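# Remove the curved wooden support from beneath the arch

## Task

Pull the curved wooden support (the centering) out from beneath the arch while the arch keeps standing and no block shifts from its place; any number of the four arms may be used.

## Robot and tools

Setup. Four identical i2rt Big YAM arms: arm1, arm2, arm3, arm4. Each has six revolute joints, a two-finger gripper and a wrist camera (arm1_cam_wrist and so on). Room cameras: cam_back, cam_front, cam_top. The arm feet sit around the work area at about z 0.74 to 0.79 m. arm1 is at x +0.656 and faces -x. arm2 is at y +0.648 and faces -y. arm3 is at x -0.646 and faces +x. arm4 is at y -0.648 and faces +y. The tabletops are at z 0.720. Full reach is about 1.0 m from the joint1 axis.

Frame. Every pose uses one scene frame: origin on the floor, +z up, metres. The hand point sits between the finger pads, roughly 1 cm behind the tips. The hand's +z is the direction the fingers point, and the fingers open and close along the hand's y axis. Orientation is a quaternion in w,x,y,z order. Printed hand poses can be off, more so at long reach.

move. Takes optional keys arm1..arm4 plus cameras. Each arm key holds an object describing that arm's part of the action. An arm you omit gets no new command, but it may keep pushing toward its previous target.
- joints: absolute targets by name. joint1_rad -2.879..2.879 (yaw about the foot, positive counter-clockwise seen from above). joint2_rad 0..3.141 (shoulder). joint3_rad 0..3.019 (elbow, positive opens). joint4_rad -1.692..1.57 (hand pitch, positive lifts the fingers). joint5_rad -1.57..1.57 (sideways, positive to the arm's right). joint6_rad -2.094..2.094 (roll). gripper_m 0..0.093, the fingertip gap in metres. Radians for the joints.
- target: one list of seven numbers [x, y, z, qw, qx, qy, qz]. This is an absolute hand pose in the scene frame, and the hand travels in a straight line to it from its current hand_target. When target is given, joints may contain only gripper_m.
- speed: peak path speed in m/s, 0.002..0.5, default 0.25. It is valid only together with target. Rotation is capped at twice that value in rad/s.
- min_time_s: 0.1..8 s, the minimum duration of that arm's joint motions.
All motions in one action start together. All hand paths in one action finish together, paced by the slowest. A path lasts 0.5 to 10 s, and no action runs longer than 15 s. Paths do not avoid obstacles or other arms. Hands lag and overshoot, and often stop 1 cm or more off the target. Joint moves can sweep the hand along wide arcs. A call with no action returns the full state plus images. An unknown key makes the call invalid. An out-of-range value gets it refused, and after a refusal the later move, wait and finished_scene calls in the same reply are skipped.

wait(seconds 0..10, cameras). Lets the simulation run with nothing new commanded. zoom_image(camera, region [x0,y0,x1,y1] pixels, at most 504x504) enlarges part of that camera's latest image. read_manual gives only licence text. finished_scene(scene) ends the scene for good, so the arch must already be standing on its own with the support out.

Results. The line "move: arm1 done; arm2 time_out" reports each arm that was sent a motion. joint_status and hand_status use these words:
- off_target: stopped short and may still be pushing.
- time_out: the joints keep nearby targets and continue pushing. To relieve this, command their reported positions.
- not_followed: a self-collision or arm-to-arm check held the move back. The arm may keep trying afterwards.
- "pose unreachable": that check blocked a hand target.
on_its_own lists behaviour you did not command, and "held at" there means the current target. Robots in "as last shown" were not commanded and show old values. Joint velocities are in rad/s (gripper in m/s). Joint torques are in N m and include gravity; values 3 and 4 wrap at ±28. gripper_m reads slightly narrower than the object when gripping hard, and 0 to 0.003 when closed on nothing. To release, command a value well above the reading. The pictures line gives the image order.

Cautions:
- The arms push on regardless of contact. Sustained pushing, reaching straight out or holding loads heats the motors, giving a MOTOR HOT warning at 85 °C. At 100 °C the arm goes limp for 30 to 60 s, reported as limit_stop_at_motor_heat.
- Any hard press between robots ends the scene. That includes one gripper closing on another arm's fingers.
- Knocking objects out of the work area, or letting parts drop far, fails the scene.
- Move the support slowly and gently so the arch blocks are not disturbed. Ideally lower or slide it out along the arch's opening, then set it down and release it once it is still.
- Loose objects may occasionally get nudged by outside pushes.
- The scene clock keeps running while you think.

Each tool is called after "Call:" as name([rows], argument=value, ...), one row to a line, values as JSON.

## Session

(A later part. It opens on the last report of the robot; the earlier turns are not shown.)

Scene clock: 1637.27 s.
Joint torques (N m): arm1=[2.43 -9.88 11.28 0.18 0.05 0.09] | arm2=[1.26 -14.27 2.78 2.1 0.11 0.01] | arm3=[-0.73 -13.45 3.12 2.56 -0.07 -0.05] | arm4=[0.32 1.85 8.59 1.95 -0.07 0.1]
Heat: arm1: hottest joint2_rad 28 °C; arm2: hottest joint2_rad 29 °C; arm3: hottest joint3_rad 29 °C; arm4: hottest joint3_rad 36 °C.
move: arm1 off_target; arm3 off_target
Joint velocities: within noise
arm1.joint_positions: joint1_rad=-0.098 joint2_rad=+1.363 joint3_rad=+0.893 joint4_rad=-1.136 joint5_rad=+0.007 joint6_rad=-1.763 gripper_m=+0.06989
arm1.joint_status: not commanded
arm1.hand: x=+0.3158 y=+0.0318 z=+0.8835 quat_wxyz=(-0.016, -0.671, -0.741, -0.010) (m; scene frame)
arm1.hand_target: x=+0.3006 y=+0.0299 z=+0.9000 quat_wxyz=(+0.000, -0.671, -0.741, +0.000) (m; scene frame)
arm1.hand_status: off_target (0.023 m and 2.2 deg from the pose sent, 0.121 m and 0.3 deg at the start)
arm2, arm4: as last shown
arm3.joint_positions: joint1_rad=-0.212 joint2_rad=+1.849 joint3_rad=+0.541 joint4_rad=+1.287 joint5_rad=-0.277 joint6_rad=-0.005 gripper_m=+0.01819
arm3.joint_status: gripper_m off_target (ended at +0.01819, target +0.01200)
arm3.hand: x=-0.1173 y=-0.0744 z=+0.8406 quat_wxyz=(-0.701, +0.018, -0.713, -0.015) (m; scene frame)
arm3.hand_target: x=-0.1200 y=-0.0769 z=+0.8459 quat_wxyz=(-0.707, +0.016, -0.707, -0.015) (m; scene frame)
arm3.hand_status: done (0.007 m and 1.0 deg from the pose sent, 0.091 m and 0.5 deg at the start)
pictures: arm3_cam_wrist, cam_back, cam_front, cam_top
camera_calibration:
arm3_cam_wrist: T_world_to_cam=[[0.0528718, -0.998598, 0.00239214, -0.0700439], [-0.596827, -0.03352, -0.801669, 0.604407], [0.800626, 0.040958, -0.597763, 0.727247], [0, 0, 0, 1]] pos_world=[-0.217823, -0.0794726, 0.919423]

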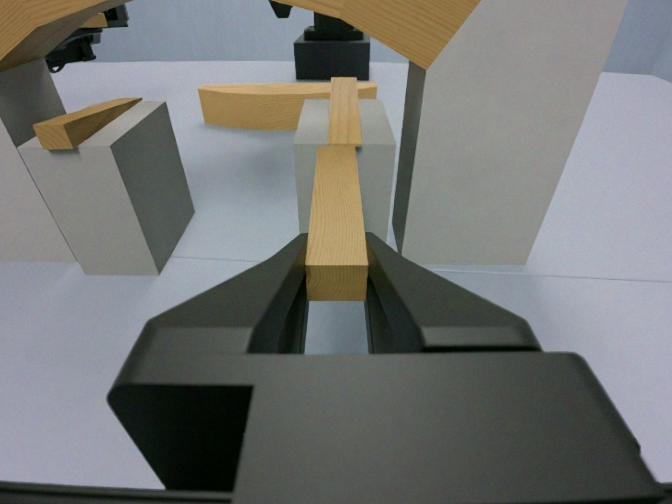

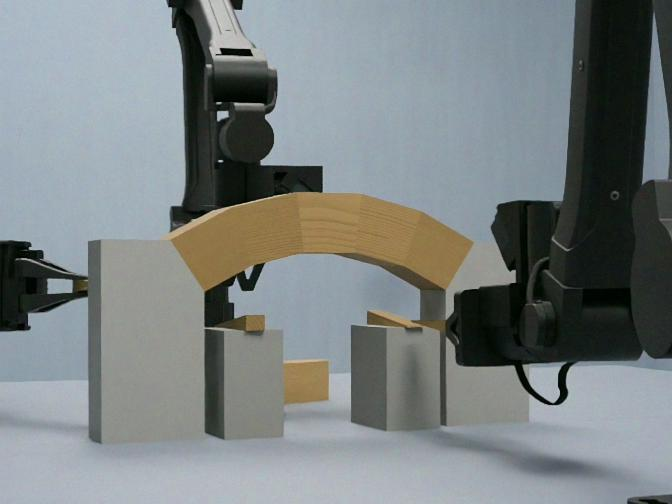

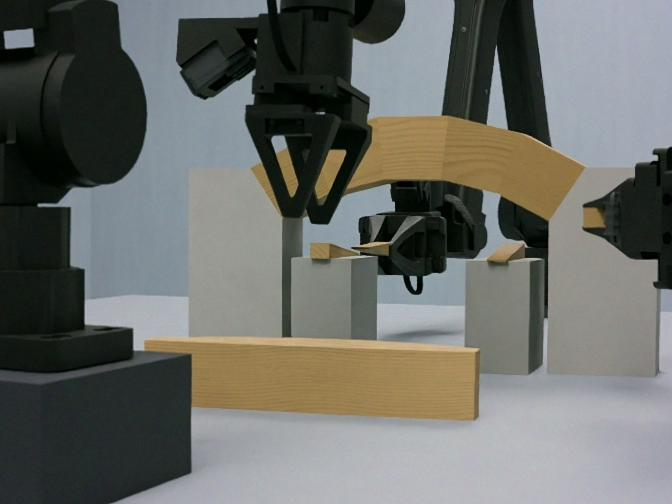

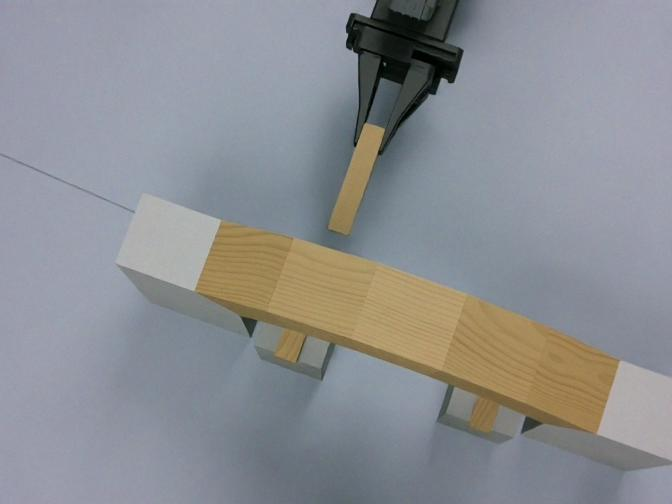

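Call:
move(arm1={"target": [0.38, 0.06, 0.97, 0, 0.6711, 0.7414, 0]}, arm3={"target": [-0.25, -0.08, 0.85, 0.7069, -0.0154, 0.7069, 0.0154], "speed": 0.15}, arm2={"target": [0.21, 0.27, 0.95, 0.2196, -0.6706, -0.6706, -0.2198], "speed": 0.2}, cameras=["cam_top", "cam_front", "arm2_cam_wrist", "arm3_cam_wrist"])

Scene clock: 1696.43 s.
Joint torques (N m): arm1=[0.85 -6.59 9.74 0.21 0.06 -0.1] | arm2=[1.67 -12.51 4.97 1.07 0.3 0.15] | arm3=[-0.85 -9.52 1.48 2.37 -0.06 -0.03] | arm4=[0.32 1.85 8.59 1.96 -0.07 0.1]
Heat: arm1: hottest joint3_rad 31 °C; arm2: hottest joint2_rad 28 °C; arm3: hottest joint3_rad 27 °C; arm4: hottest joint3_rad 36 °C.
move: arm1 done; arm2 off_target; arm3 done
Joint velocities: within noise
arm1.joint_positions: joint1_rad=-0.204 joint2_rad=+1.096 joint3_rad=+0.893 joint4_rad=-1.376 joint5_rad=+0.007 joint6_rad=-1.871 gripper_m=+0.06989
arm1.joint_status: not commanded
arm1.hand: x=+0.3806 y=+0.0562 z=+0.9624 quat_wxyz=(-0.006, -0.671, -0.742, -0.002) (m; scene frame)
arm1.hand_target: x=+0.3800 y=+0.0599 z=+0.9698 quat_wxyz=(+0.000, -0.671, -0.741, +0.000) (m; scene frame)
arm1.hand_status: done (0.008 m and 0.8 deg from the pose sent, 0.111 m and 2.2 deg at the start)
arm2.joint_positions: joint1_rad=+0.889 joint2_rad=+1.587 joint3_rad=+0.658 joint4_rad=+0.638 joint5_rad=+1.562 joint6_rad=-0.949 gripper_m=+0.01389
arm2.joint_status: not commanded
arm2.hand: x=+0.2089 y=+0.2652 z=+0.9488 quat_wxyz=(+0.113, -0.336, -0.625, +0.695) (m; scene frame)
arm2.hand_target: x=+0.2098 y=+0.2696 z=+0.9498 quat_wxyz=(+0.109, -0.335, -0.626, +0.696) (m; scene frame)
arm2.hand_status: off_target (0.005 m and 117.6 deg from the pose sent, 0.095 m and 123.5 deg at the start; pose on its path clipped on 250 of 283 steps; a joint's target at an end of its range on 227 of 283 steps)
arm3.joint_positions: joint1_rad=-0.352 joint2_rad=+1.731 joint3_rad=+0.207 joint4_rad=+1.503 joint5_rad=-0.417 joint6_rad=-0.005 gripper_m=+0.01819
arm3.joint_status: not commanded
arm3.hand: x=-0.2474 y=-0.0784 z=+0.8451 quat_wxyz=(-0.701, +0.017, -0.712, -0.016) (m; scene frame)
arm3.hand_target: x=-0.2499 y=-0.0800 z=+0.8500 quat_wxyz=(-0.707, +0.015, -0.707, -0.015) (m; scene frame)
arm3.hand_status: done (0.006 m and 0.9 deg from the pose sent, 0.133 m and 1.0 deg at the start)
arm4: as last shown
pictures: arm2_cam_wrist, arm3_cam_wrist, cam_front, cam_top
camera_calibration:
arm2_cam_wrist: T_world_to_cam=[[-0.258834, 0.179573, 0.949083, -0.894114], [-0.255464, 0.934853, -0.246551, 0.0422122], [-0.931527, -0.306272, -0.196097, 0.59193], [0, 0, 0, 1]] pos_world=[0.330756, 0.302388, 0.975072]
arm3_cam_wrist: T_world_to_cam=[[0.0532194, -0.998583, -0.000456219, -0.0646205], [-0.596417, -0.0314196, -0.80206, 0.530903], [0.800909, 0.0429573, -0.597243, 0.834055], [0, 0, 0, 1]] pos_world=[-0.347924, -0.0836769, 0.92392]

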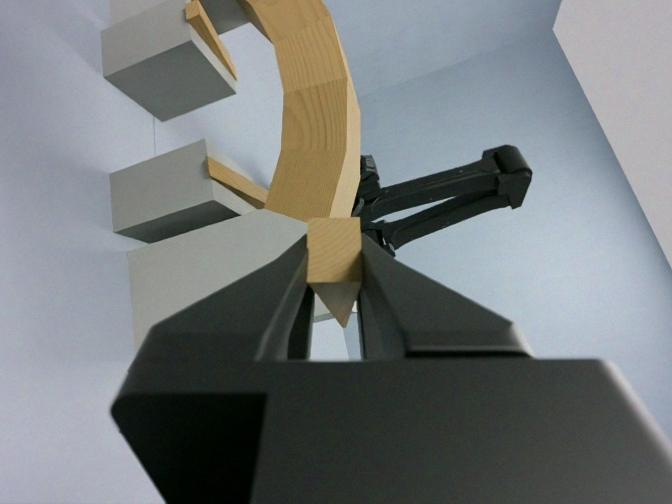

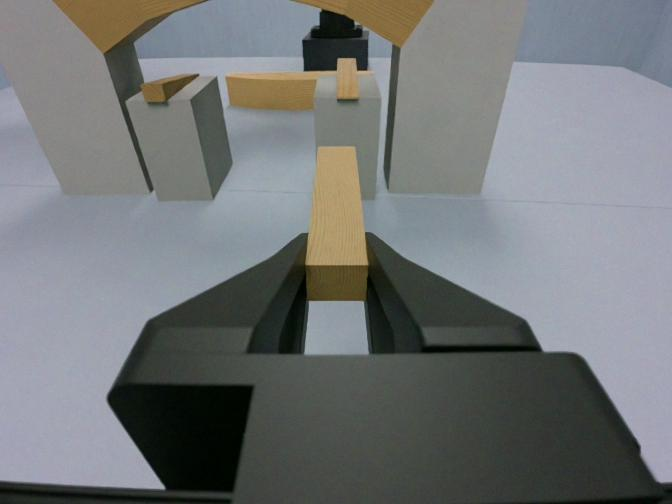

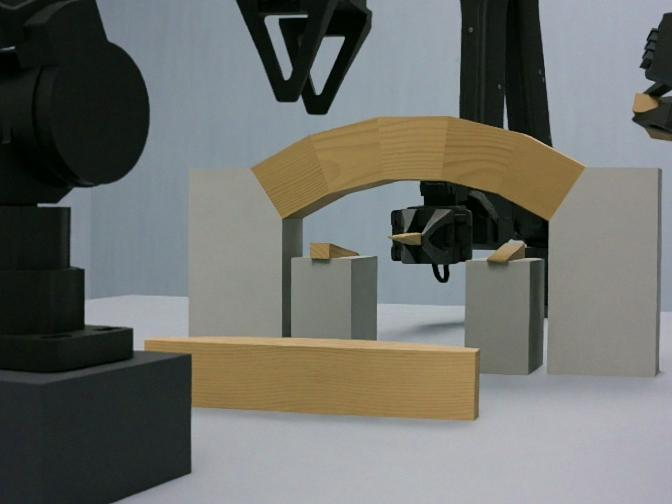

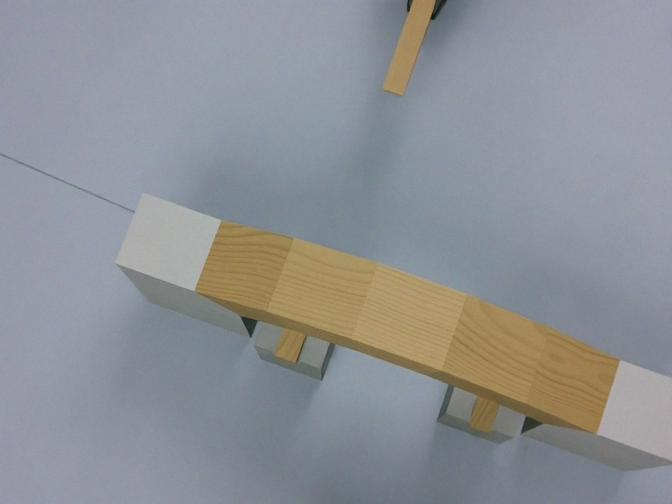

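Call:
move(arm3={"target": [-0.25, -0.08, 0.775, 0.6292, -0.0169, 0.7769, 0.0137], "speed": 0.15}, cameras=["cam_front", "arm3_cam_wrist"])

Call:
zoom_image(camera="cam_front", region=[340, 180, 560, 360])

Scene clock: 1708.50 s.
Joint torques (N m): arm1=[0.91 -6.77 9.78 0.21 0.06 -0.09] | arm2=[1.73 -12.4 4.97 1.05 0.3 0.13] | arm3=[-1.08 -8.06 1.89 1.48 0.09 -0.15] | arm4=[0.32 1.85 8.59 1.96 -0.07 0.1]
Heat: arm1: hottest joint3_rad 31 °C; arm2: hottest joint2_rad 28 °C; arm3: hottest joint3_rad 27 °C; arm4: hottest joint3_rad 36 °C.
move: arm3 done
Joint velocities: within noise
arm1, arm2, arm4: as last shown
arm2.joint_positions: joint1_rad=+0.889 joint2_rad=+1.587 joint3_rad=+0.658 joint4_rad=+0.638 joint5_rad=+1.562 joint6_rad=-0.945 gripper_m=+0.01389
arm2.hand: x=+0.2089 y=+0.2652 z=+0.9488 quat_wxyz=(+0.112, -0.338, -0.625, +0.695) (m; scene frame)
arm3.joint_positions: joint1_rad=-0.352 joint2_rad=+1.860 joint3_rad=+0.216 joint4_rad=+1.424 joint5_rad=-0.408 joint6_rad=-0.078 gripper_m=+0.01819
arm3.joint_status: not commanded
arm3.hand: x=-0.2524 y=-0.0782 z=+0.7801 quat_wxyz=(-0.634, +0.016, -0.773, -0.017) (m; scene frame)
arm3.hand_target: x=-0.2501 y=-0.0800 z=+0.7750 quat_wxyz=(-0.629, +0.017, -0.777, -0.014) (m; scene frame)
arm3.hand_status: done (0.006 m and 0.7 deg from the pose sent, 0.070 m and 11.1 deg at the start)
pictures: arm3_cam_wrist, cam_front
camera_calibration:
arm3_cam_wrist: T_world_to_cam=[[0.0506172, -0.998683, -0.00836333, -0.0586802], [-0.732289, -0.0314185, -0.680269, 0.346427], [0.67911, 0.0405577, -0.732915, 0.874113], [0, 0, 0, 1]] pos_world=[-0.336964, -0.0831707, 0.875823]

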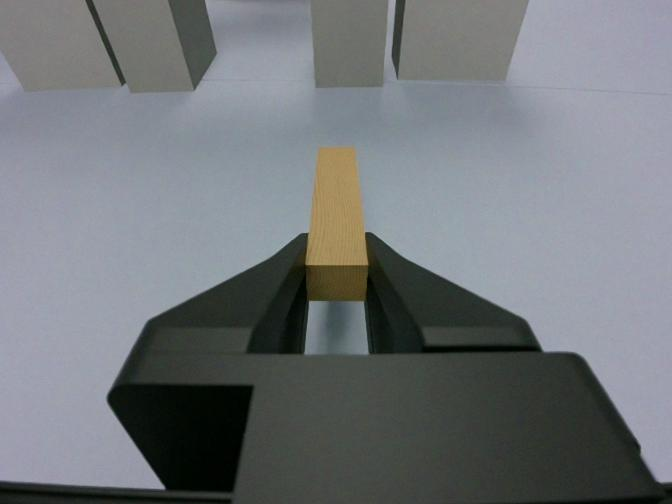

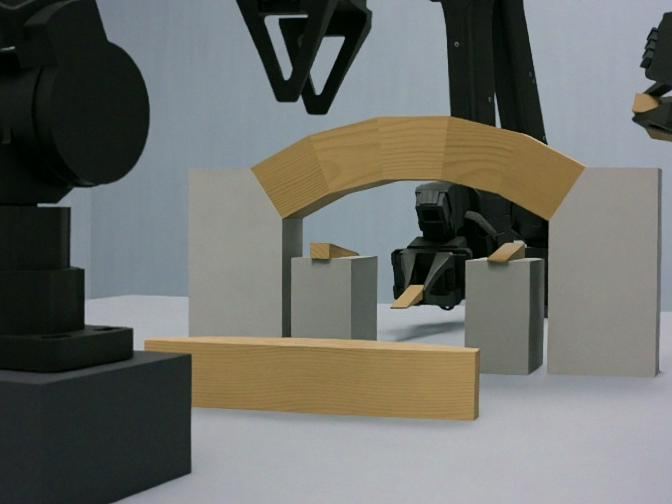

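Scaled by 2.291 from the camera's 672x504 image, which has a finer 960x720 frame.

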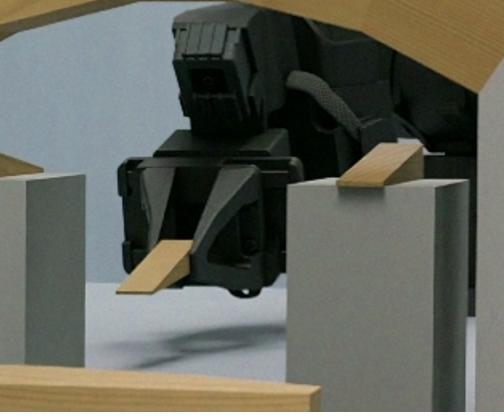

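Call:
move(arm3={"target": [-0.25, -0.08, 0.76, 0.5372, -0.0184, 0.8432, 0.0117], "speed": 0.08}, cameras=["cam_front"])

Call:
zoom_image(camera="cam_front", region=[340, 180, 560, 360])

Scene clock: 1721.67 s.
Joint torques (N m): arm1=[0.79 -6.65 9.74 0.27 0.06 -0.11] | arm2=[1.55 -12.16 5 1.13 0.3 0.13] | arm3=[-0.15 -8.82 3.97 1.22 0.11 -0.16] | arm4=[0.32 1.85 8.59 1.96 -0.07 0.1]
Heat: arm1: hottest joint3_rad 31 °C; arm2: hottest joint2_rad 28 °C; arm3: hottest joint3_rad 27 °C; arm4: hottest joint3_rad 36 °C.
move: arm3 done
Joint velocities: within noise
arm1, arm2, arm4: as last shown
arm3.joint_positions: joint1_rad=-0.340 joint2_rad=+1.631 joint3_rad=+0.244 joint4_rad=+0.918 joint5_rad=-0.362 joint6_rad=-0.163 gripper_m=+0.01819
arm3.joint_status: not commanded
arm3.hand: x=-0.2554 y=-0.0802 z=+0.7602 quat_wxyz=(-0.539, +0.013, -0.842, -0.014) (m; scene frame)
arm3.hand_target: x=-0.2501 y=-0.0799 z=+0.7601 quat_wxyz=(-0.537, +0.018, -0.843, -0.012) (m; scene frame)
arm3.hand_status: done (0.005 m and 0.7 deg from the pose sent, 0.020 m and 13.7 deg at the start)
pictures: cam_front

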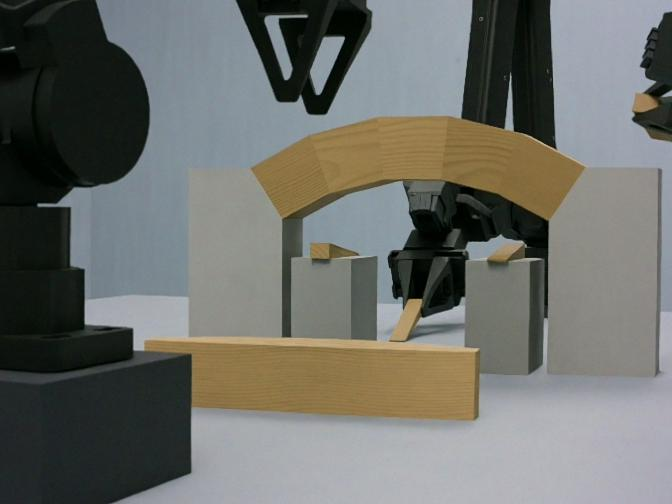

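Scaled by 2.291 from the camera's 672x504 image, which has a finer 960x720 frame.

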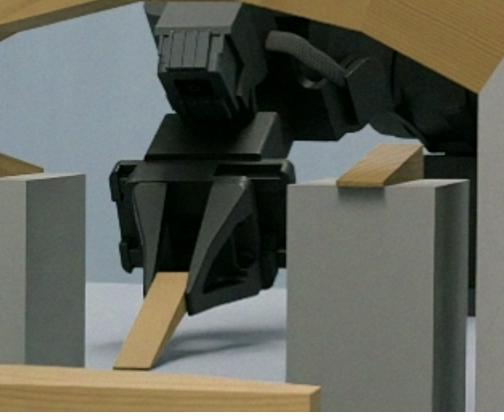

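Call:
move(arm3={"target": [-0.247, -0.08, 0.748, 0.5372, -0.0184, 0.8432, 0.0117], "speed": 0.05}, cameras=["cam_front", "arm3_cam_wrist"])

Call:
zoom_image(camera="cam_front", region=[340, 180, 560, 360])

Scene clock: 1732.17 s.
Joint torques (N m): arm1=[0.91 -6.59 9.74 0.24 0.07 -0.11] | arm2=[1.67 -12.28 4.94 1.05 0.29 0.14] | arm3=[0.15 -6.48 3.33 1.36 0.18 -0.2] | arm4=[0.32 1.79 8.59 1.96 -0.07 0.1]
Heat: arm1: hottest joint3_rad 31 °C; arm2: hottest joint2_rad 28 °C; arm3: hottest joint3_rad 27 °C; arm4: hottest joint3_rad 36 °C.
move: arm3 done
Joint velocities: within noise
arm1, arm2, arm4: as last shown
arm3.joint_positions: joint1_rad=-0.337 joint2_rad=+1.676 joint3_rad=+0.259 joint4_rad=+0.971 joint5_rad=-0.360 joint6_rad=-0.163 gripper_m=+0.01819
arm3.joint_status: not commanded
arm3.hand: x=-0.2482 y=-0.0819 z=+0.7582 quat_wxyz=(-0.547, +0.016, -0.837, -0.010) (m; scene frame)
arm3.hand_target: x=-0.2473 y=-0.0800 z=+0.7483 quat_wxyz=(-0.537, +0.019, -0.843, -0.012) (m; scene frame)
arm3.hand_status: done (0.010 m and 1.4 deg from the pose sent, 0.015 m and 0.7 deg at the start)
pictures: arm3_cam_wrist, cam_front
camera_calibration:
arm3_cam_wrist: T_world_to_cam=[[0.0433516, -0.999057, -0.00254973, -0.0689728], [-0.860029, -0.0360199, -0.508973, 0.172652], [0.508401, 0.0242576, -0.860779, 0.908635], [0, 0, 0, 1]] pos_world=[-0.310475, -0.0847302, 0.869833]

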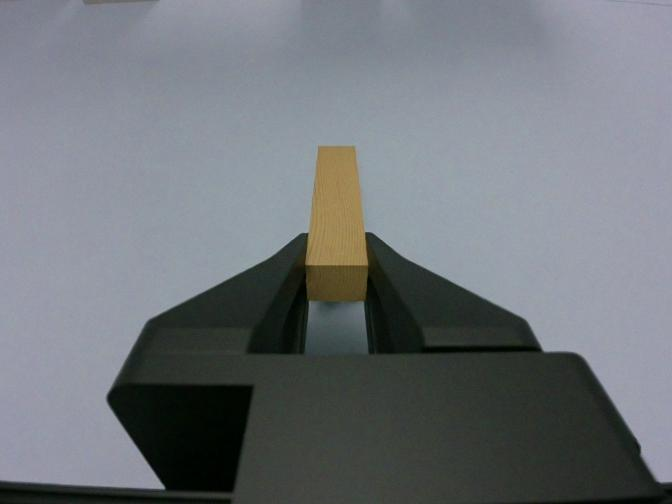

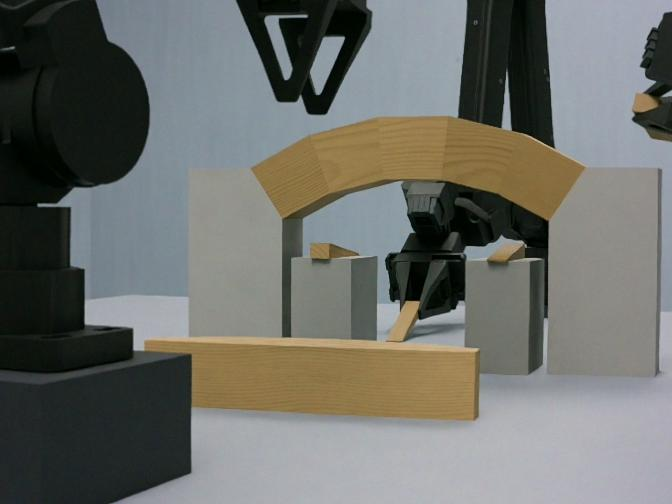

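Scaled by 2.291 from the camera's 672x504 image, which has a finer 960x720 frame.

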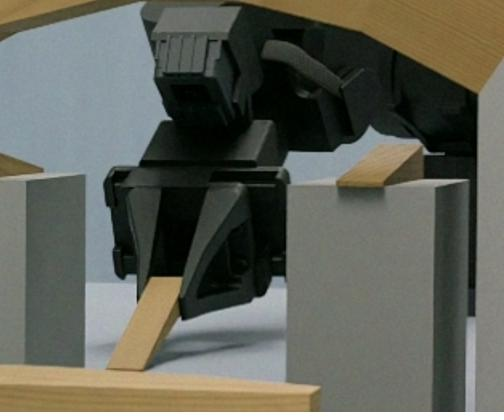

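Call:
move(arm3={"target": [-0.246, -0.08, 0.745, 0.5735, -0.0179, 0.819, 0.0125], "speed": 0.03}, cameras=["cam_front"])

Call:
zoom_image(camera="cam_front", region=[340, 180, 560, 360])

Call:
move(arm3={"joints": {"gripper_m": 0.035}}, cameras=["arm3_cam_wrist"])

Scene clock: 1749.87 s.
Joint torques (N m): arm1=[0.97 -6.77 9.77 0.23 0.06 -0.11] | arm2=[1.79 -12.16 4.93 1.09 0.29 0.13] | arm3=[-0.38 -8 1.43 2.28 -0.14 -0.02] | arm4=[0.26 1.85 8.58 1.96 -0.07 0.1]
Heat: arm1: hottest joint3_rad 31 °C; arm2: hottest joint2_rad 28 °C; arm3: hottest joint3_rad 27 °C; arm4: hottest joint3_rad 36 °C.
move: arm3 done
Joint velocities: within noise
arm1, arm2, arm4: as last shown
arm3.joint_positions: joint1_rad=-0.337 joint2_rad=+1.822 joint3_rad=+0.259 joint4_rad=+1.200 joint5_rad=-0.371 joint6_rad=-0.150 gripper_m=+0.01819
arm3.joint_status: not commanded
arm3.hand: x=-0.2436 y=-0.0815 z=+0.7526 quat_wxyz=(-0.580, +0.023, -0.814, -0.006) (m; scene frame)
arm3.hand_target: x=-0.2461 y=-0.0800 z=+0.7451 quat_wxyz=(-0.573, +0.018, -0.819, -0.012) (m; scene frame)
arm3.hand_status: done (0.008 m and 1.3 deg from the pose sent, 0.014 m and 3.6 deg at the start)
pictures: cam_front

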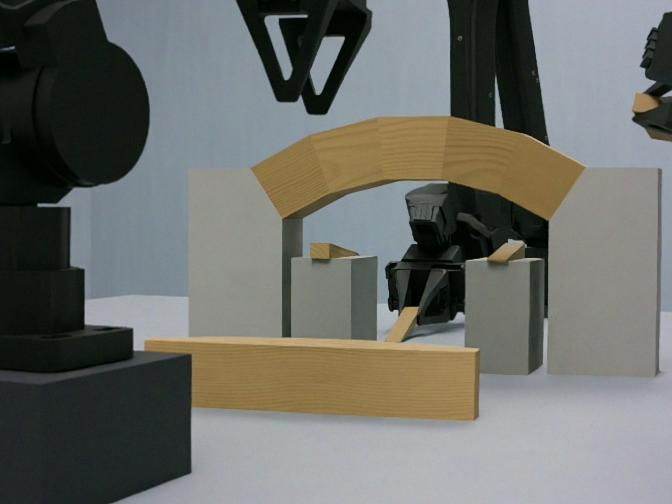

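Scaled by 2.291 from the camera's 672x504 image, which has a finer 960x720 frame.

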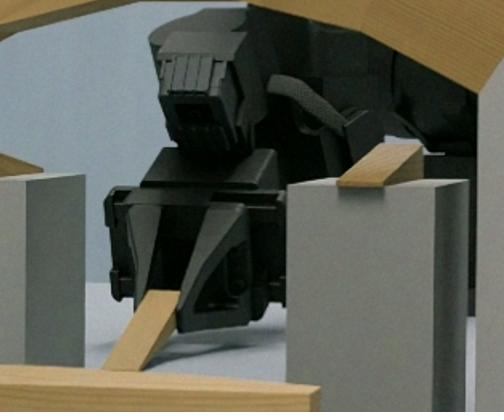

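Scene clock: 1750.47 s.
Joint torques (N m): arm1=[0.97 -6.59 9.73 0.23 0.05 -0.11] | arm2=[1.67 -12.4 5.03 1.05 0.29 0.14] | arm3=[-0.91 -8.41 1.58 2.11 -0.11 -0.01] | arm4=[0.32 1.85 8.59 1.96 -0.07 0.1]
Heat: arm1: hottest joint3_rad 31 °C; arm2: hottest joint2_rad 28 °C; arm3: hottest joint3_rad 27 °C; arm4: hottest joint3_rad 36 °C.
move: arm3 done
Joint velocities: within noise
arm1, arm2: as last shown
arm3.joint_positions: joint1_rad=-0.337 joint2_rad=+1.830 joint3_rad=+0.259 joint4_rad=+1.200 joint5_rad=-0.371 joint6_rad=-0.150 gripper_m=+0.03486
arm3.joint_status: all done
arm3.hand: x=-0.2445 y=-0.0812 z=+0.7495 quat_wxyz=(-0.577, +0.022, -0.817, -0.007) (m; scene frame)
arm3.hand_target: x=-0.2461 y=-0.0800 z=+0.7451 quat_wxyz=(-0.573, +0.018, -0.819, -0.012) (m; scene frame)
arm3.hand_status: not commanded
arm4.joint_positions: joint1_rad=-0.532 joint2_rad=+0.626 joint3_rad=+1.451 joint4_rad=-1.405 joint5_rad=+0.055 joint6_rad=-0.721 gripper_m=+0.09396
arm4.joint_status: not commanded
arm4.hand: x=+0.1251 y=-0.4552 z=+1.3292 quat_wxyz=(-0.469, +0.683, -0.557, -0.063) (m; scene frame)
arm4.hand_target: x=+0.1239 y=-0.4576 z=+1.3420 quat_wxyz=(-0.482, +0.677, -0.553, -0.066) (m; scene frame)
arm4.hand_status: not commanded
pictures: arm3_cam_wrist
camera_calibration:
arm3_cam_wrist: T_world_to_cam=[[0.0492482, -0.998736, 0.0100503, -0.0765291], [-0.821206, -0.0462175, -0.568758, 0.224812], [0.568503, 0.0197569, -0.822444, 0.884778], [0, 0, 0, 1]] pos_world=[-0.314613, -0.0835226, 0.856313]

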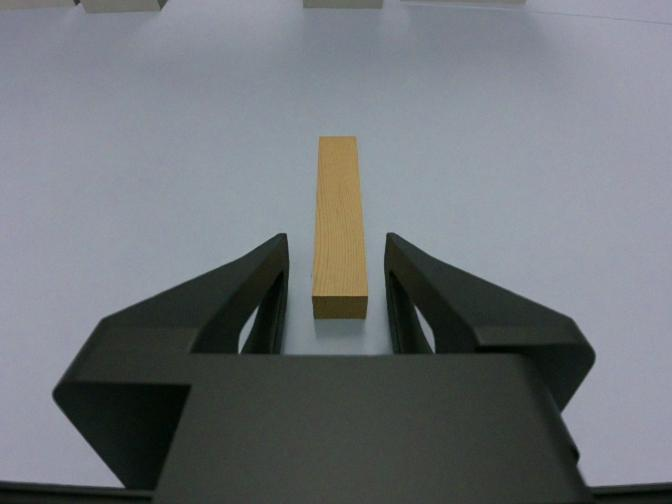

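Call:
move(arm3={"target": [-0.29, -0.08, 0.85, 0.6292, -0.0169, 0.7769, 0.0137], "speed": 0.15}, arm2={"target": [0.22, 0.25, 0.92, -0.183, 0.183, 0.683, -0.683], "speed": 0.3})

Call:
move(arm2={"target": [0.22, 0.27, 0.86, -0.0885, 0.2432, 0.9076, -0.3304], "speed": 0.3}, cameras=["arm2_cam_wrist", "cam_front"])

Scene clock: 1783.47 s.
Joint torques (N m): arm1=[0.85 -6.71 9.73 0.24 0.06 -0.11] | arm2=[-0.21 -10.64 4.03 2.14 -0.05 0.08] | arm3=[-0.67 -5.6 4.49 1.55 -0.14 -0.02] | arm4=[0.32 1.85 8.59 1.98 -0.07 0.1]
Heat: arm1: hottest joint3_rad 31 °C; arm2: hottest joint2_rad 28 °C; arm3: hottest joint3_rad 26 °C; arm4: hottest joint3_rad 36 °C.
move: arm2 off_target; arm3 done
Joint velocities: within noise
arm1, arm4: as last shown
arm2.joint_positions: joint1_rad=+0.881 joint2_rad=+1.712 joint3_rad=+0.622 joint4_rad=+1.129 joint5_rad=+1.415 joint6_rad=-1.589 gripper_m=+0.01389
arm2.joint_status: not commanded
arm2.hand: x=+0.2256 y=+0.2511 z=+0.9295 quat_wxyz=(+0.172, -0.187, -0.682, +0.686) (m; scene frame)
arm2.hand_target: x=+0.2200 y=+0.2502 z=+0.9202 quat_wxyz=(+0.183, -0.183, -0.683, +0.683) (m; scene frame)
arm2.hand_status: off_target (0.011 m and 1.4 deg from the pose sent, 0.034 m and 20.7 deg at the start)
arm3.joint_positions: joint1_rad=-0.416 joint2_rad=+1.268 joint3_rad=+0.135 joint4_rad=+0.899 joint5_rad=-0.471 joint6_rad=-0.113 gripper_m=+0.03491
arm3.joint_status: not commanded
arm3.hand: x=-0.2879 y=-0.0788 z=+0.8508 quat_wxyz=(-0.631, +0.022, -0.775, -0.012) (m; scene frame)
arm3.hand_target: x=-0.2899 y=-0.0801 z=+0.8500 quat_wxyz=(-0.629, +0.017, -0.777, -0.014) (m; scene frame)
arm3.hand_status: done (0.003 m and 0.7 deg from the pose sent, 0.110 m and 7.6 deg at the start)
pictures: none

Scene clock: 1786.03 s.
Joint torques (N m): arm1=[0.91 -6.53 9.74 0.27 0.07 -0.1] | arm2=[-0.03 -9.93 9.76 0.32 0.33 0.09] | arm3=[-1.49 -6.48 4.3 1.63 -0.15 -0.03] | arm4=[0.32 1.85 8.58 1.96 -0.07 0.1]
Heat: arm1: hottest joint3_rad 31 °C; arm2: hottest joint2_rad 28 °C; arm3: hottest joint3_rad 26 °C; arm4: hottest joint3_rad 36 °C.
move: arm2 off_target
Joint velocities: within noise
arm1, arm3, arm4: as last shown
arm2.joint_positions: joint1_rad=+0.763 joint2_rad=+1.473 joint3_rad=+0.841 joint4_rad=-0.731 joint5_rad=+0.675 joint6_rad=-0.361 gripper_m=+0.01389
arm2.joint_status: not commanded
arm2.hand: x=+0.2109 y=+0.2839 z=+0.8517 quat_wxyz=(+0.095, -0.233, -0.911, +0.327) (m; scene frame)
arm2.hand_target: x=+0.2196 y=+0.2706 z=+0.8602 quat_wxyz=(+0.088, -0.243, -0.908, +0.331) (m; scene frame)
arm2.hand_status: off_target (0.019 m and 1.4 deg from the pose sent, 0.072 m and 50.0 deg at the start; pose on its path clipped on 16 of 77 steps)
pictures: arm2_cam_wrist, cam_front
camera_calibration:
arm2_cam_wrist: T_world_to_cam=[[-0.354543, -0.686495, 0.634842, -0.271183], [-0.522817, 0.708441, 0.474102, -0.491726], [-0.775217, -0.163817, -0.610084, 0.859629], [0, 0, 0, 1]] pos_world=[0.31317, 0.303015, 0.929733]

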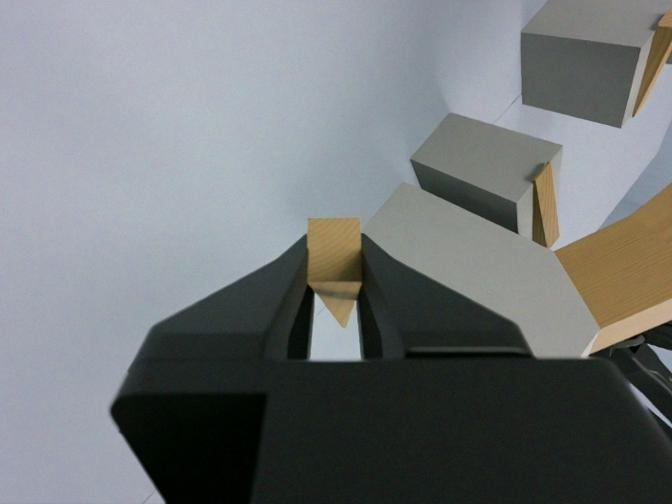

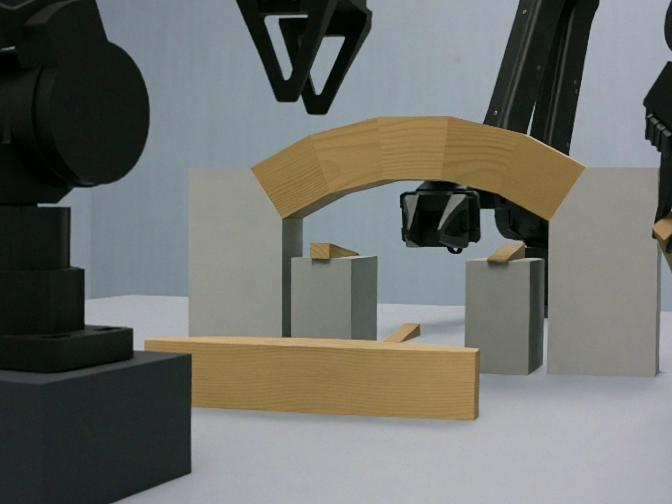

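Call:
move(arm2={"target": [0.22, 0.28, 0.785, -0.0885, 0.2432, 0.9076, -0.3304], "speed": 0.15}, cameras=["arm2_cam_wrist"])

Call:
move(arm2={"target": [0.22, 0.28, 0.765, -0.0885, 0.2432, 0.9076, -0.3304], "speed": 0.03}, cameras=["arm2_cam_wrist"])

Scene clock: 1791.70 s.
Joint torques (N m): arm1=[0.91 -6.83 9.76 0.2 0.07 -0.08] | arm2=[1.49 -10.87 5.41 1.24 0.46 0.11] | arm3=[-1.32 -6.18 4.49 1.44 -0.18 -0.07] | arm4=[0.26 1.85 8.59 1.96 -0.07 0.1]
Heat: arm1: hottest joint3_rad 31 °C; arm2: hottest joint2_rad 28 °C; arm3: hottest joint3_rad 26 °C; arm4: hottest joint3_rad 36 °C.
move: arm2 done
Joint velocities: within noise
arm1.joint_positions: joint1_rad=-0.204 joint2_rad=+1.096 joint3_rad=+0.893 joint4_rad=-1.376 joint5_rad=+0.007 joint6_rad=-1.871 gripper_m=+0.06989
arm1.joint_status: not commanded
arm1.hand: x=+0.3806 y=+0.0562 z=+0.9624 quat_wxyz=(-0.006, -0.671, -0.742, -0.002) (m; scene frame)
arm1.hand_target: x=+0.3800 y=+0.0599 z=+0.9698 quat_wxyz=(+0.000, -0.671, -0.741, +0.000) (m; scene frame)
arm1.hand_status: not commanded
arm2.joint_positions: joint1_rad=+0.763 joint2_rad=+1.612 joint3_rad=+0.798 joint4_rad=-0.539 joint5_rad=+0.675 joint6_rad=-0.339 gripper_m=+0.01389
arm2.joint_status: not commanded
arm2.hand: x=+0.2174 y=+0.2778 z=+0.7920 quat_wxyz=(+0.088, -0.245, -0.907, +0.331) (m; scene frame)
arm2.hand_target: x=+0.2199 y=+0.2801 z=+0.7851 quat_wxyz=(+0.089, -0.243, -0.908, +0.330) (m; scene frame)
arm2.hand_status: done (0.008 m and 0.2 deg from the pose sent, 0.067 m and 1.4 deg at the start)
arm3, arm4: as last shown
pictures: arm2_cam_wrist
camera_calibration:
arm2_cam_wrist: T_world_to_cam=[[-0.378188, -0.671423, 0.637311, -0.236114], [-0.519449, 0.72376, 0.454252, -0.444939], [-0.766255, -0.159258, -0.622487, 0.833879], [0, 0, 0, 1]] pos_world=[0.318545, 0.296299, 0.871671]

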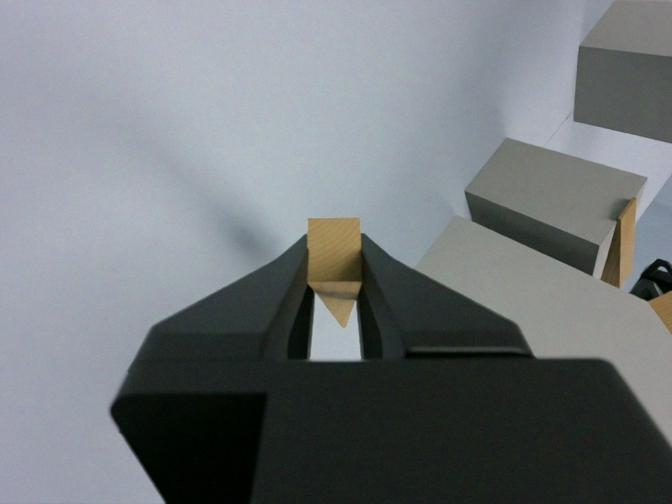

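Scene clock: 1792.93 s.
Joint torques (N m): arm1=[1.03 -6.77 9.74 0.21 0.06 -0.1] | arm2=[1.61 -10.81 4.85 1.22 0.47 0.1] | arm3=[-1.32 -6.07 4.36 1.58 -0.17 -0.05] | arm4=[0.32 1.85 8.61 1.95 -0.07 0.1]
Heat: arm1: hottest joint3_rad 31 °C; arm2: hottest joint2_rad 28 °C; arm3: hottest joint3_rad 26 °C; arm4: hottest joint3_rad 36 °C.
move: arm2 off_target
Joint velocities: within noise
arm1, arm3, arm4: as last shown
arm2.joint_positions: joint1_rad=+0.763 joint2_rad=+1.656 joint3_rad=+0.789 joint4_rad=-0.478 joint5_rad=+0.675 joint6_rad=-0.339 gripper_m=+0.01389
arm2.joint_status: not commanded
arm2.hand: x=+0.2195 y=+0.2758 z=+0.7748 quat_wxyz=(+0.085, -0.246, -0.906, +0.333) (m; scene frame)
arm2.hand_target: x=+0.2198 y=+0.2802 z=+0.7651 quat_wxyz=(+0.089, -0.243, -0.908, +0.330) (m; scene frame)
arm2.hand_status: off_target (0.011 m and 0.6 deg from the pose sent, 0.027 m and 0.2 deg at the start)
pictures: arm2_cam_wrist
camera_calibration:
arm2_cam_wrist: T_world_to_cam=[[-0.381967, -0.667594, 0.639077, -0.227302], [-0.522062, 0.726474, 0.446863, -0.429108], [-0.762596, -0.162951, -0.626015, 0.827399], [0, 0, 0, 1]] pos_world=[0.320128, 0.294816, 0.85498]

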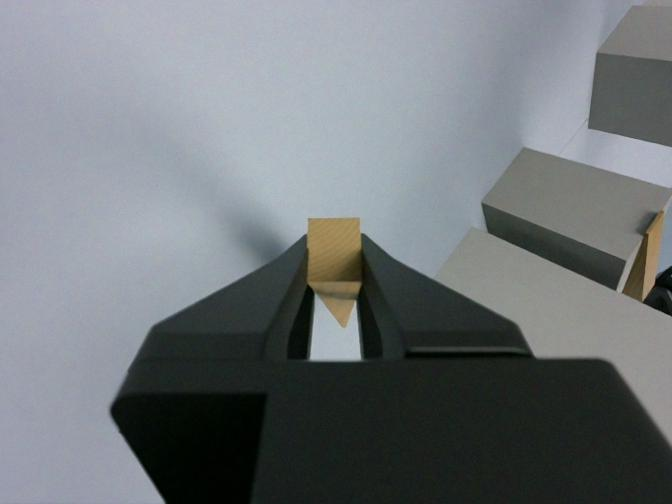

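Continue lowering in steps.

Call:
move(arm2={"target": [0.22, 0.284, 0.752, -0.0885, 0.2432, 0.9076, -0.3304], "speed": 0.03})

Call:
move(arm2={"target": [0.22, 0.284, 0.742, -0.0885, 0.2432, 0.9076, -0.3304], "speed": 0.03}, cameras=["arm2_cam_wrist", "cam_back"])

Scene clock: 1799.37 s.
Joint torques (N m): arm1=[0.79 -6.71 9.8 0.23 0.06 -0.11] | arm2=[1.79 -10.87 4.64 1.33 0.49 0.11] | arm3=[-1.2 -6.3 4.48 1.62 -0.17 -0.04] | arm4=[0.26 1.85 8.59 1.96 -0.07 0.1]
Heat: arm1: hottest joint3_rad 31 °C; arm2: hottest joint2_rad 28 °C; arm3: hottest joint3_rad 27 °C; arm4: hottest joint3_rad 36 °C.
move: arm2 off_target
Joint velocities: within noise
arm1, arm3, arm4: as last shown
arm2.joint_positions: joint1_rad=+0.768 joint2_rad=+1.684 joint3_rad=+0.775 joint4_rad=-0.442 joint5_rad=+0.676 joint6_rad=-0.330 gripper_m=+0.01389
arm2.joint_status: not commanded
arm2.hand: x=+0.2191 y=+0.2793 z=+0.7616 quat_wxyz=(+0.085, -0.247, -0.906, +0.332) (m; scene frame)
arm2.hand_target: x=+0.2197 y=+0.2841 z=+0.7522 quat_wxyz=(+0.089, -0.243, -0.908, +0.330) (m; scene frame)
arm2.hand_status: off_target (0.011 m and 0.6 deg from the pose sent, 0.024 m and 0.7 deg at the start)
pictures: none

Scene clock: 1800.33 s.
Joint torques (N m): arm1=[0.91 -6.59 9.74 0.21 0.05 -0.1] | arm2=[1.44 -10.4 4.16 1.44 0.17 0.1] | arm3=[-1.38 -5.83 4.38 1.43 -0.16 -0.04] | arm4=[0.26 1.79 8.59 1.96 -0.06 0.1]
Heat: arm1: hottest joint3_rad 31 °C; arm2: hottest joint2_rad 28 °C; arm3: hottest joint3_rad 27 °C; arm4: hottest joint3_rad 36 °C.
move: arm2 off_target
Joint velocities: within noise
arm1, arm3, arm4: as last shown
arm2.joint_positions: joint1_rad=+0.768 joint2_rad=+1.699 joint3_rad=+0.775 joint4_rad=-0.414 joint5_rad=+0.684 joint6_rad=-0.330 gripper_m=+0.01389
arm2.joint_status: not commanded
arm2.hand: x=+0.2208 y=+0.2763 z=+0.7580 quat_wxyz=(+0.082, -0.249, -0.904, +0.338) (m; scene frame)
arm2.hand_target: x=+0.2195 y=+0.2843 z=+0.7426 quat_wxyz=(+0.089, -0.243, -0.908, +0.330) (m; scene frame)
arm2.hand_status: off_target (0.018 m and 1.4 deg from the pose sent, 0.020 m and 0.7 deg at the start)
pictures: arm2_cam_wrist, cam_back
camera_calibration:
arm2_cam_wrist: T_world_to_cam=[[-0.386118, -0.657604, 0.646893, -0.223493], [-0.521282, 0.734117, 0.435129, -0.414595], [-0.761038, -0.169202, -0.626253, 0.81946], [0, 0, 0, 1]] pos_world=[0.321224, 0.296045, 0.838167]

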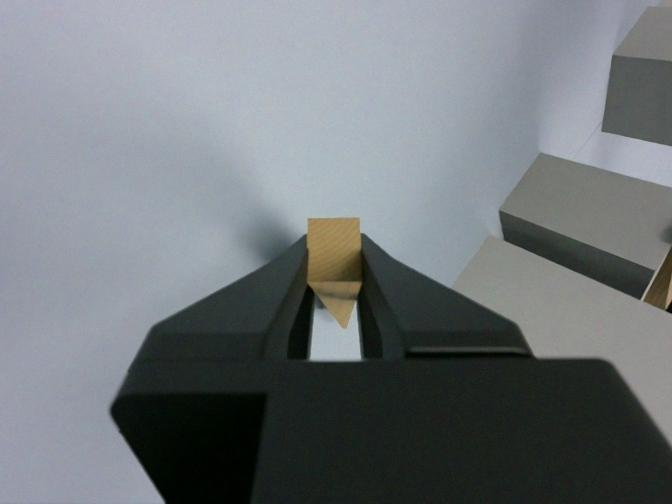

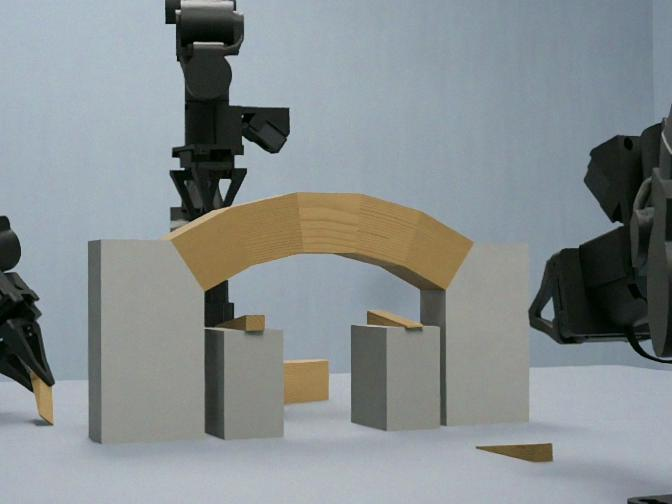

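Call:
move(arm2={"joints": {"gripper_m": 0.04}}, cameras=["arm2_cam_wrist", "cam_back"])

Call:
move(arm2={"target": [0.24, 0.30, 0.85, -0.0885, 0.2432, 0.9076, -0.3304], "speed": 0.2}, cameras=["arm2_cam_wrist", "cam_top", "cam_front"])

Scene clock: 1805.97 s.
Joint torques (N m): arm1=[0.91 -6.71 9.78 0.2 0.06 -0.1] | arm2=[1.49 -11.05 4.52 1.29 0.3 0.12] | arm3=[-0.79 -6.48 4.49 1.44 -0.12 -0.05] | arm4=[0.26 1.85 8.59 1.98 -0.07 0.1]
Heat: arm1: hottest joint3_rad 31 °C; arm2: hottest joint2_rad 28 °C; arm3: hottest joint3_rad 27 °C; arm4: hottest joint3_rad 36 °C.
move: arm2 done
Joint velocities: within noise
arm1, arm3, arm4: as last shown
arm2.joint_positions: joint1_rad=+0.768 joint2_rad=+1.709 joint3_rad=+0.770 joint4_rad=-0.411 joint5_rad=+0.680 joint6_rad=-0.330 gripper_m=+0.03984
arm2.joint_status: all done
arm2.hand: x=+0.2189 y=+0.2789 z=+0.7525 quat_wxyz=(+0.086, -0.247, -0.906, +0.334) (m; scene frame)
arm2.hand_target: x=+0.2196 y=+0.2842 z=+0.7427 quat_wxyz=(+0.088, -0.243, -0.908, +0.330) (m; scene frame)
arm2.hand_status: not commanded
pictures: arm2_cam_wrist, cam_back
camera_calibration:
arm2_cam_wrist: T_world_to_cam=[[-0.38195, -0.664876, 0.641914, -0.214106], [-0.519555, 0.728902, 0.445831, -0.422126], [-0.764314, -0.163225, -0.623844, 0.812276], [0, 0, 0, 1]] pos_world=[0.319738, 0.297918, 0.832368]

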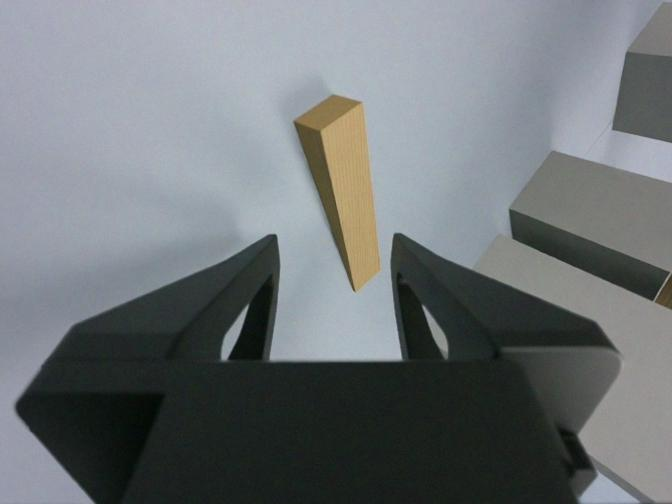

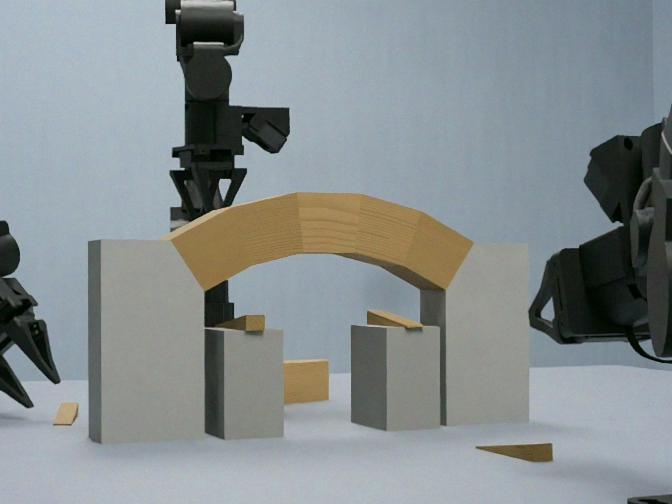

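Scene clock: 1807.40 s.
Joint torques (N m): arm1=[0.79 -6.53 9.78 0.24 0.05 -0.11] | arm2=[1.38 -11.28 8.9 0.27 0.5 0.11] | arm3=[-0.73 -6.24 4.49 1.52 -0.13 -0.04] | arm4=[0.26 1.79 8.59 1.96 -0.07 0.1]
Heat: arm1: hottest joint3_rad 31 °C; arm2: hottest joint2_rad 28 °C; arm3: hottest joint3_rad 27 °C; arm4: hottest joint3_rad 36 °C.
move: arm2 off_target
Joint velocities: within noise
arm1, arm3: as last shown
arm2.joint_positions: joint1_rad=+0.837 joint2_rad=+1.504 joint3_rad=+0.837 joint4_rad=-0.777 joint5_rad=+0.688 joint6_rad=-0.245 gripper_m=+0.03988
arm2.joint_status: not commanded
arm2.hand: x=+0.2264 y=+0.3075 z=+0.8387 quat_wxyz=(+0.101, -0.240, -0.910, +0.324) (m; scene frame)
arm2.hand_target: x=+0.2397 y=+0.3004 z=+0.8501 quat_wxyz=(+0.088, -0.243, -0.908, +0.330) (m; scene frame)
arm2.hand_status: off_target (0.019 m and 1.6 deg from the pose sent, 0.102 m and 0.7 deg at the start)
arm4.joint_positions: joint1_rad=-0.532 joint2_rad=+0.626 joint3_rad=+1.451 joint4_rad=-1.405 joint5_rad=+0.055 joint6_rad=-0.721 gripper_m=+0.09396
arm4.joint_status: not commanded
arm4.hand: x=+0.1251 y=-0.4552 z=+1.3292 quat_wxyz=(-0.469, +0.683, -0.557, -0.063) (m; scene frame)
arm4.hand_target: x=+0.1239 y=-0.4576 z=+1.3420 quat_wxyz=(-0.482, +0.677, -0.553, -0.066) (m; scene frame)
arm4.hand_status: not commanded
pictures: arm2_cam_wrist, cam_front, cam_top
camera_calibration:
arm2_cam_wrist: T_world_to_cam=[[-0.36337, -0.684885, 0.631582, -0.236999], [-0.50917, 0.71371, 0.481002, -0.504736], [-0.780197, -0.146801, -0.608064, 0.861864], [0, 0, 0, 1]] pos_world=[0.329309, 0.324441, 0.916532]

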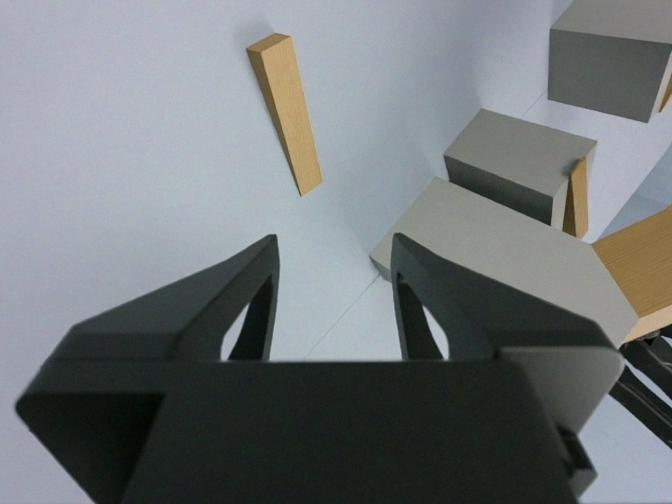

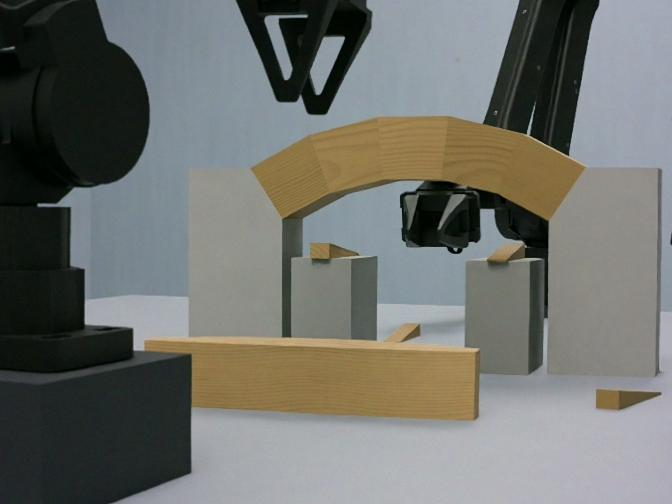

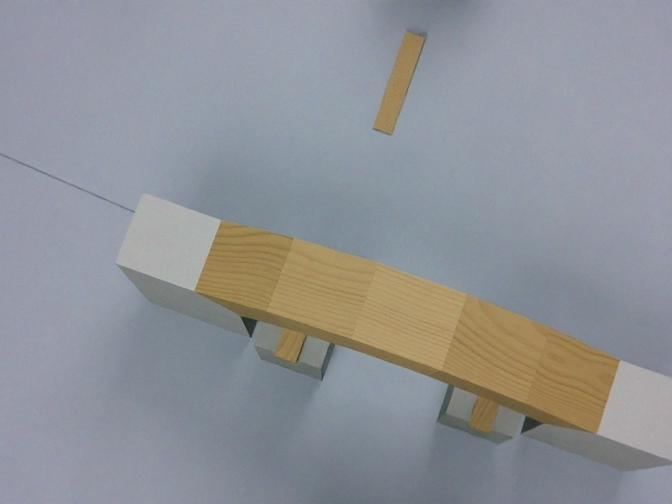

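Call:
finished_scene(scene=1)

The scene is finished: the task was done.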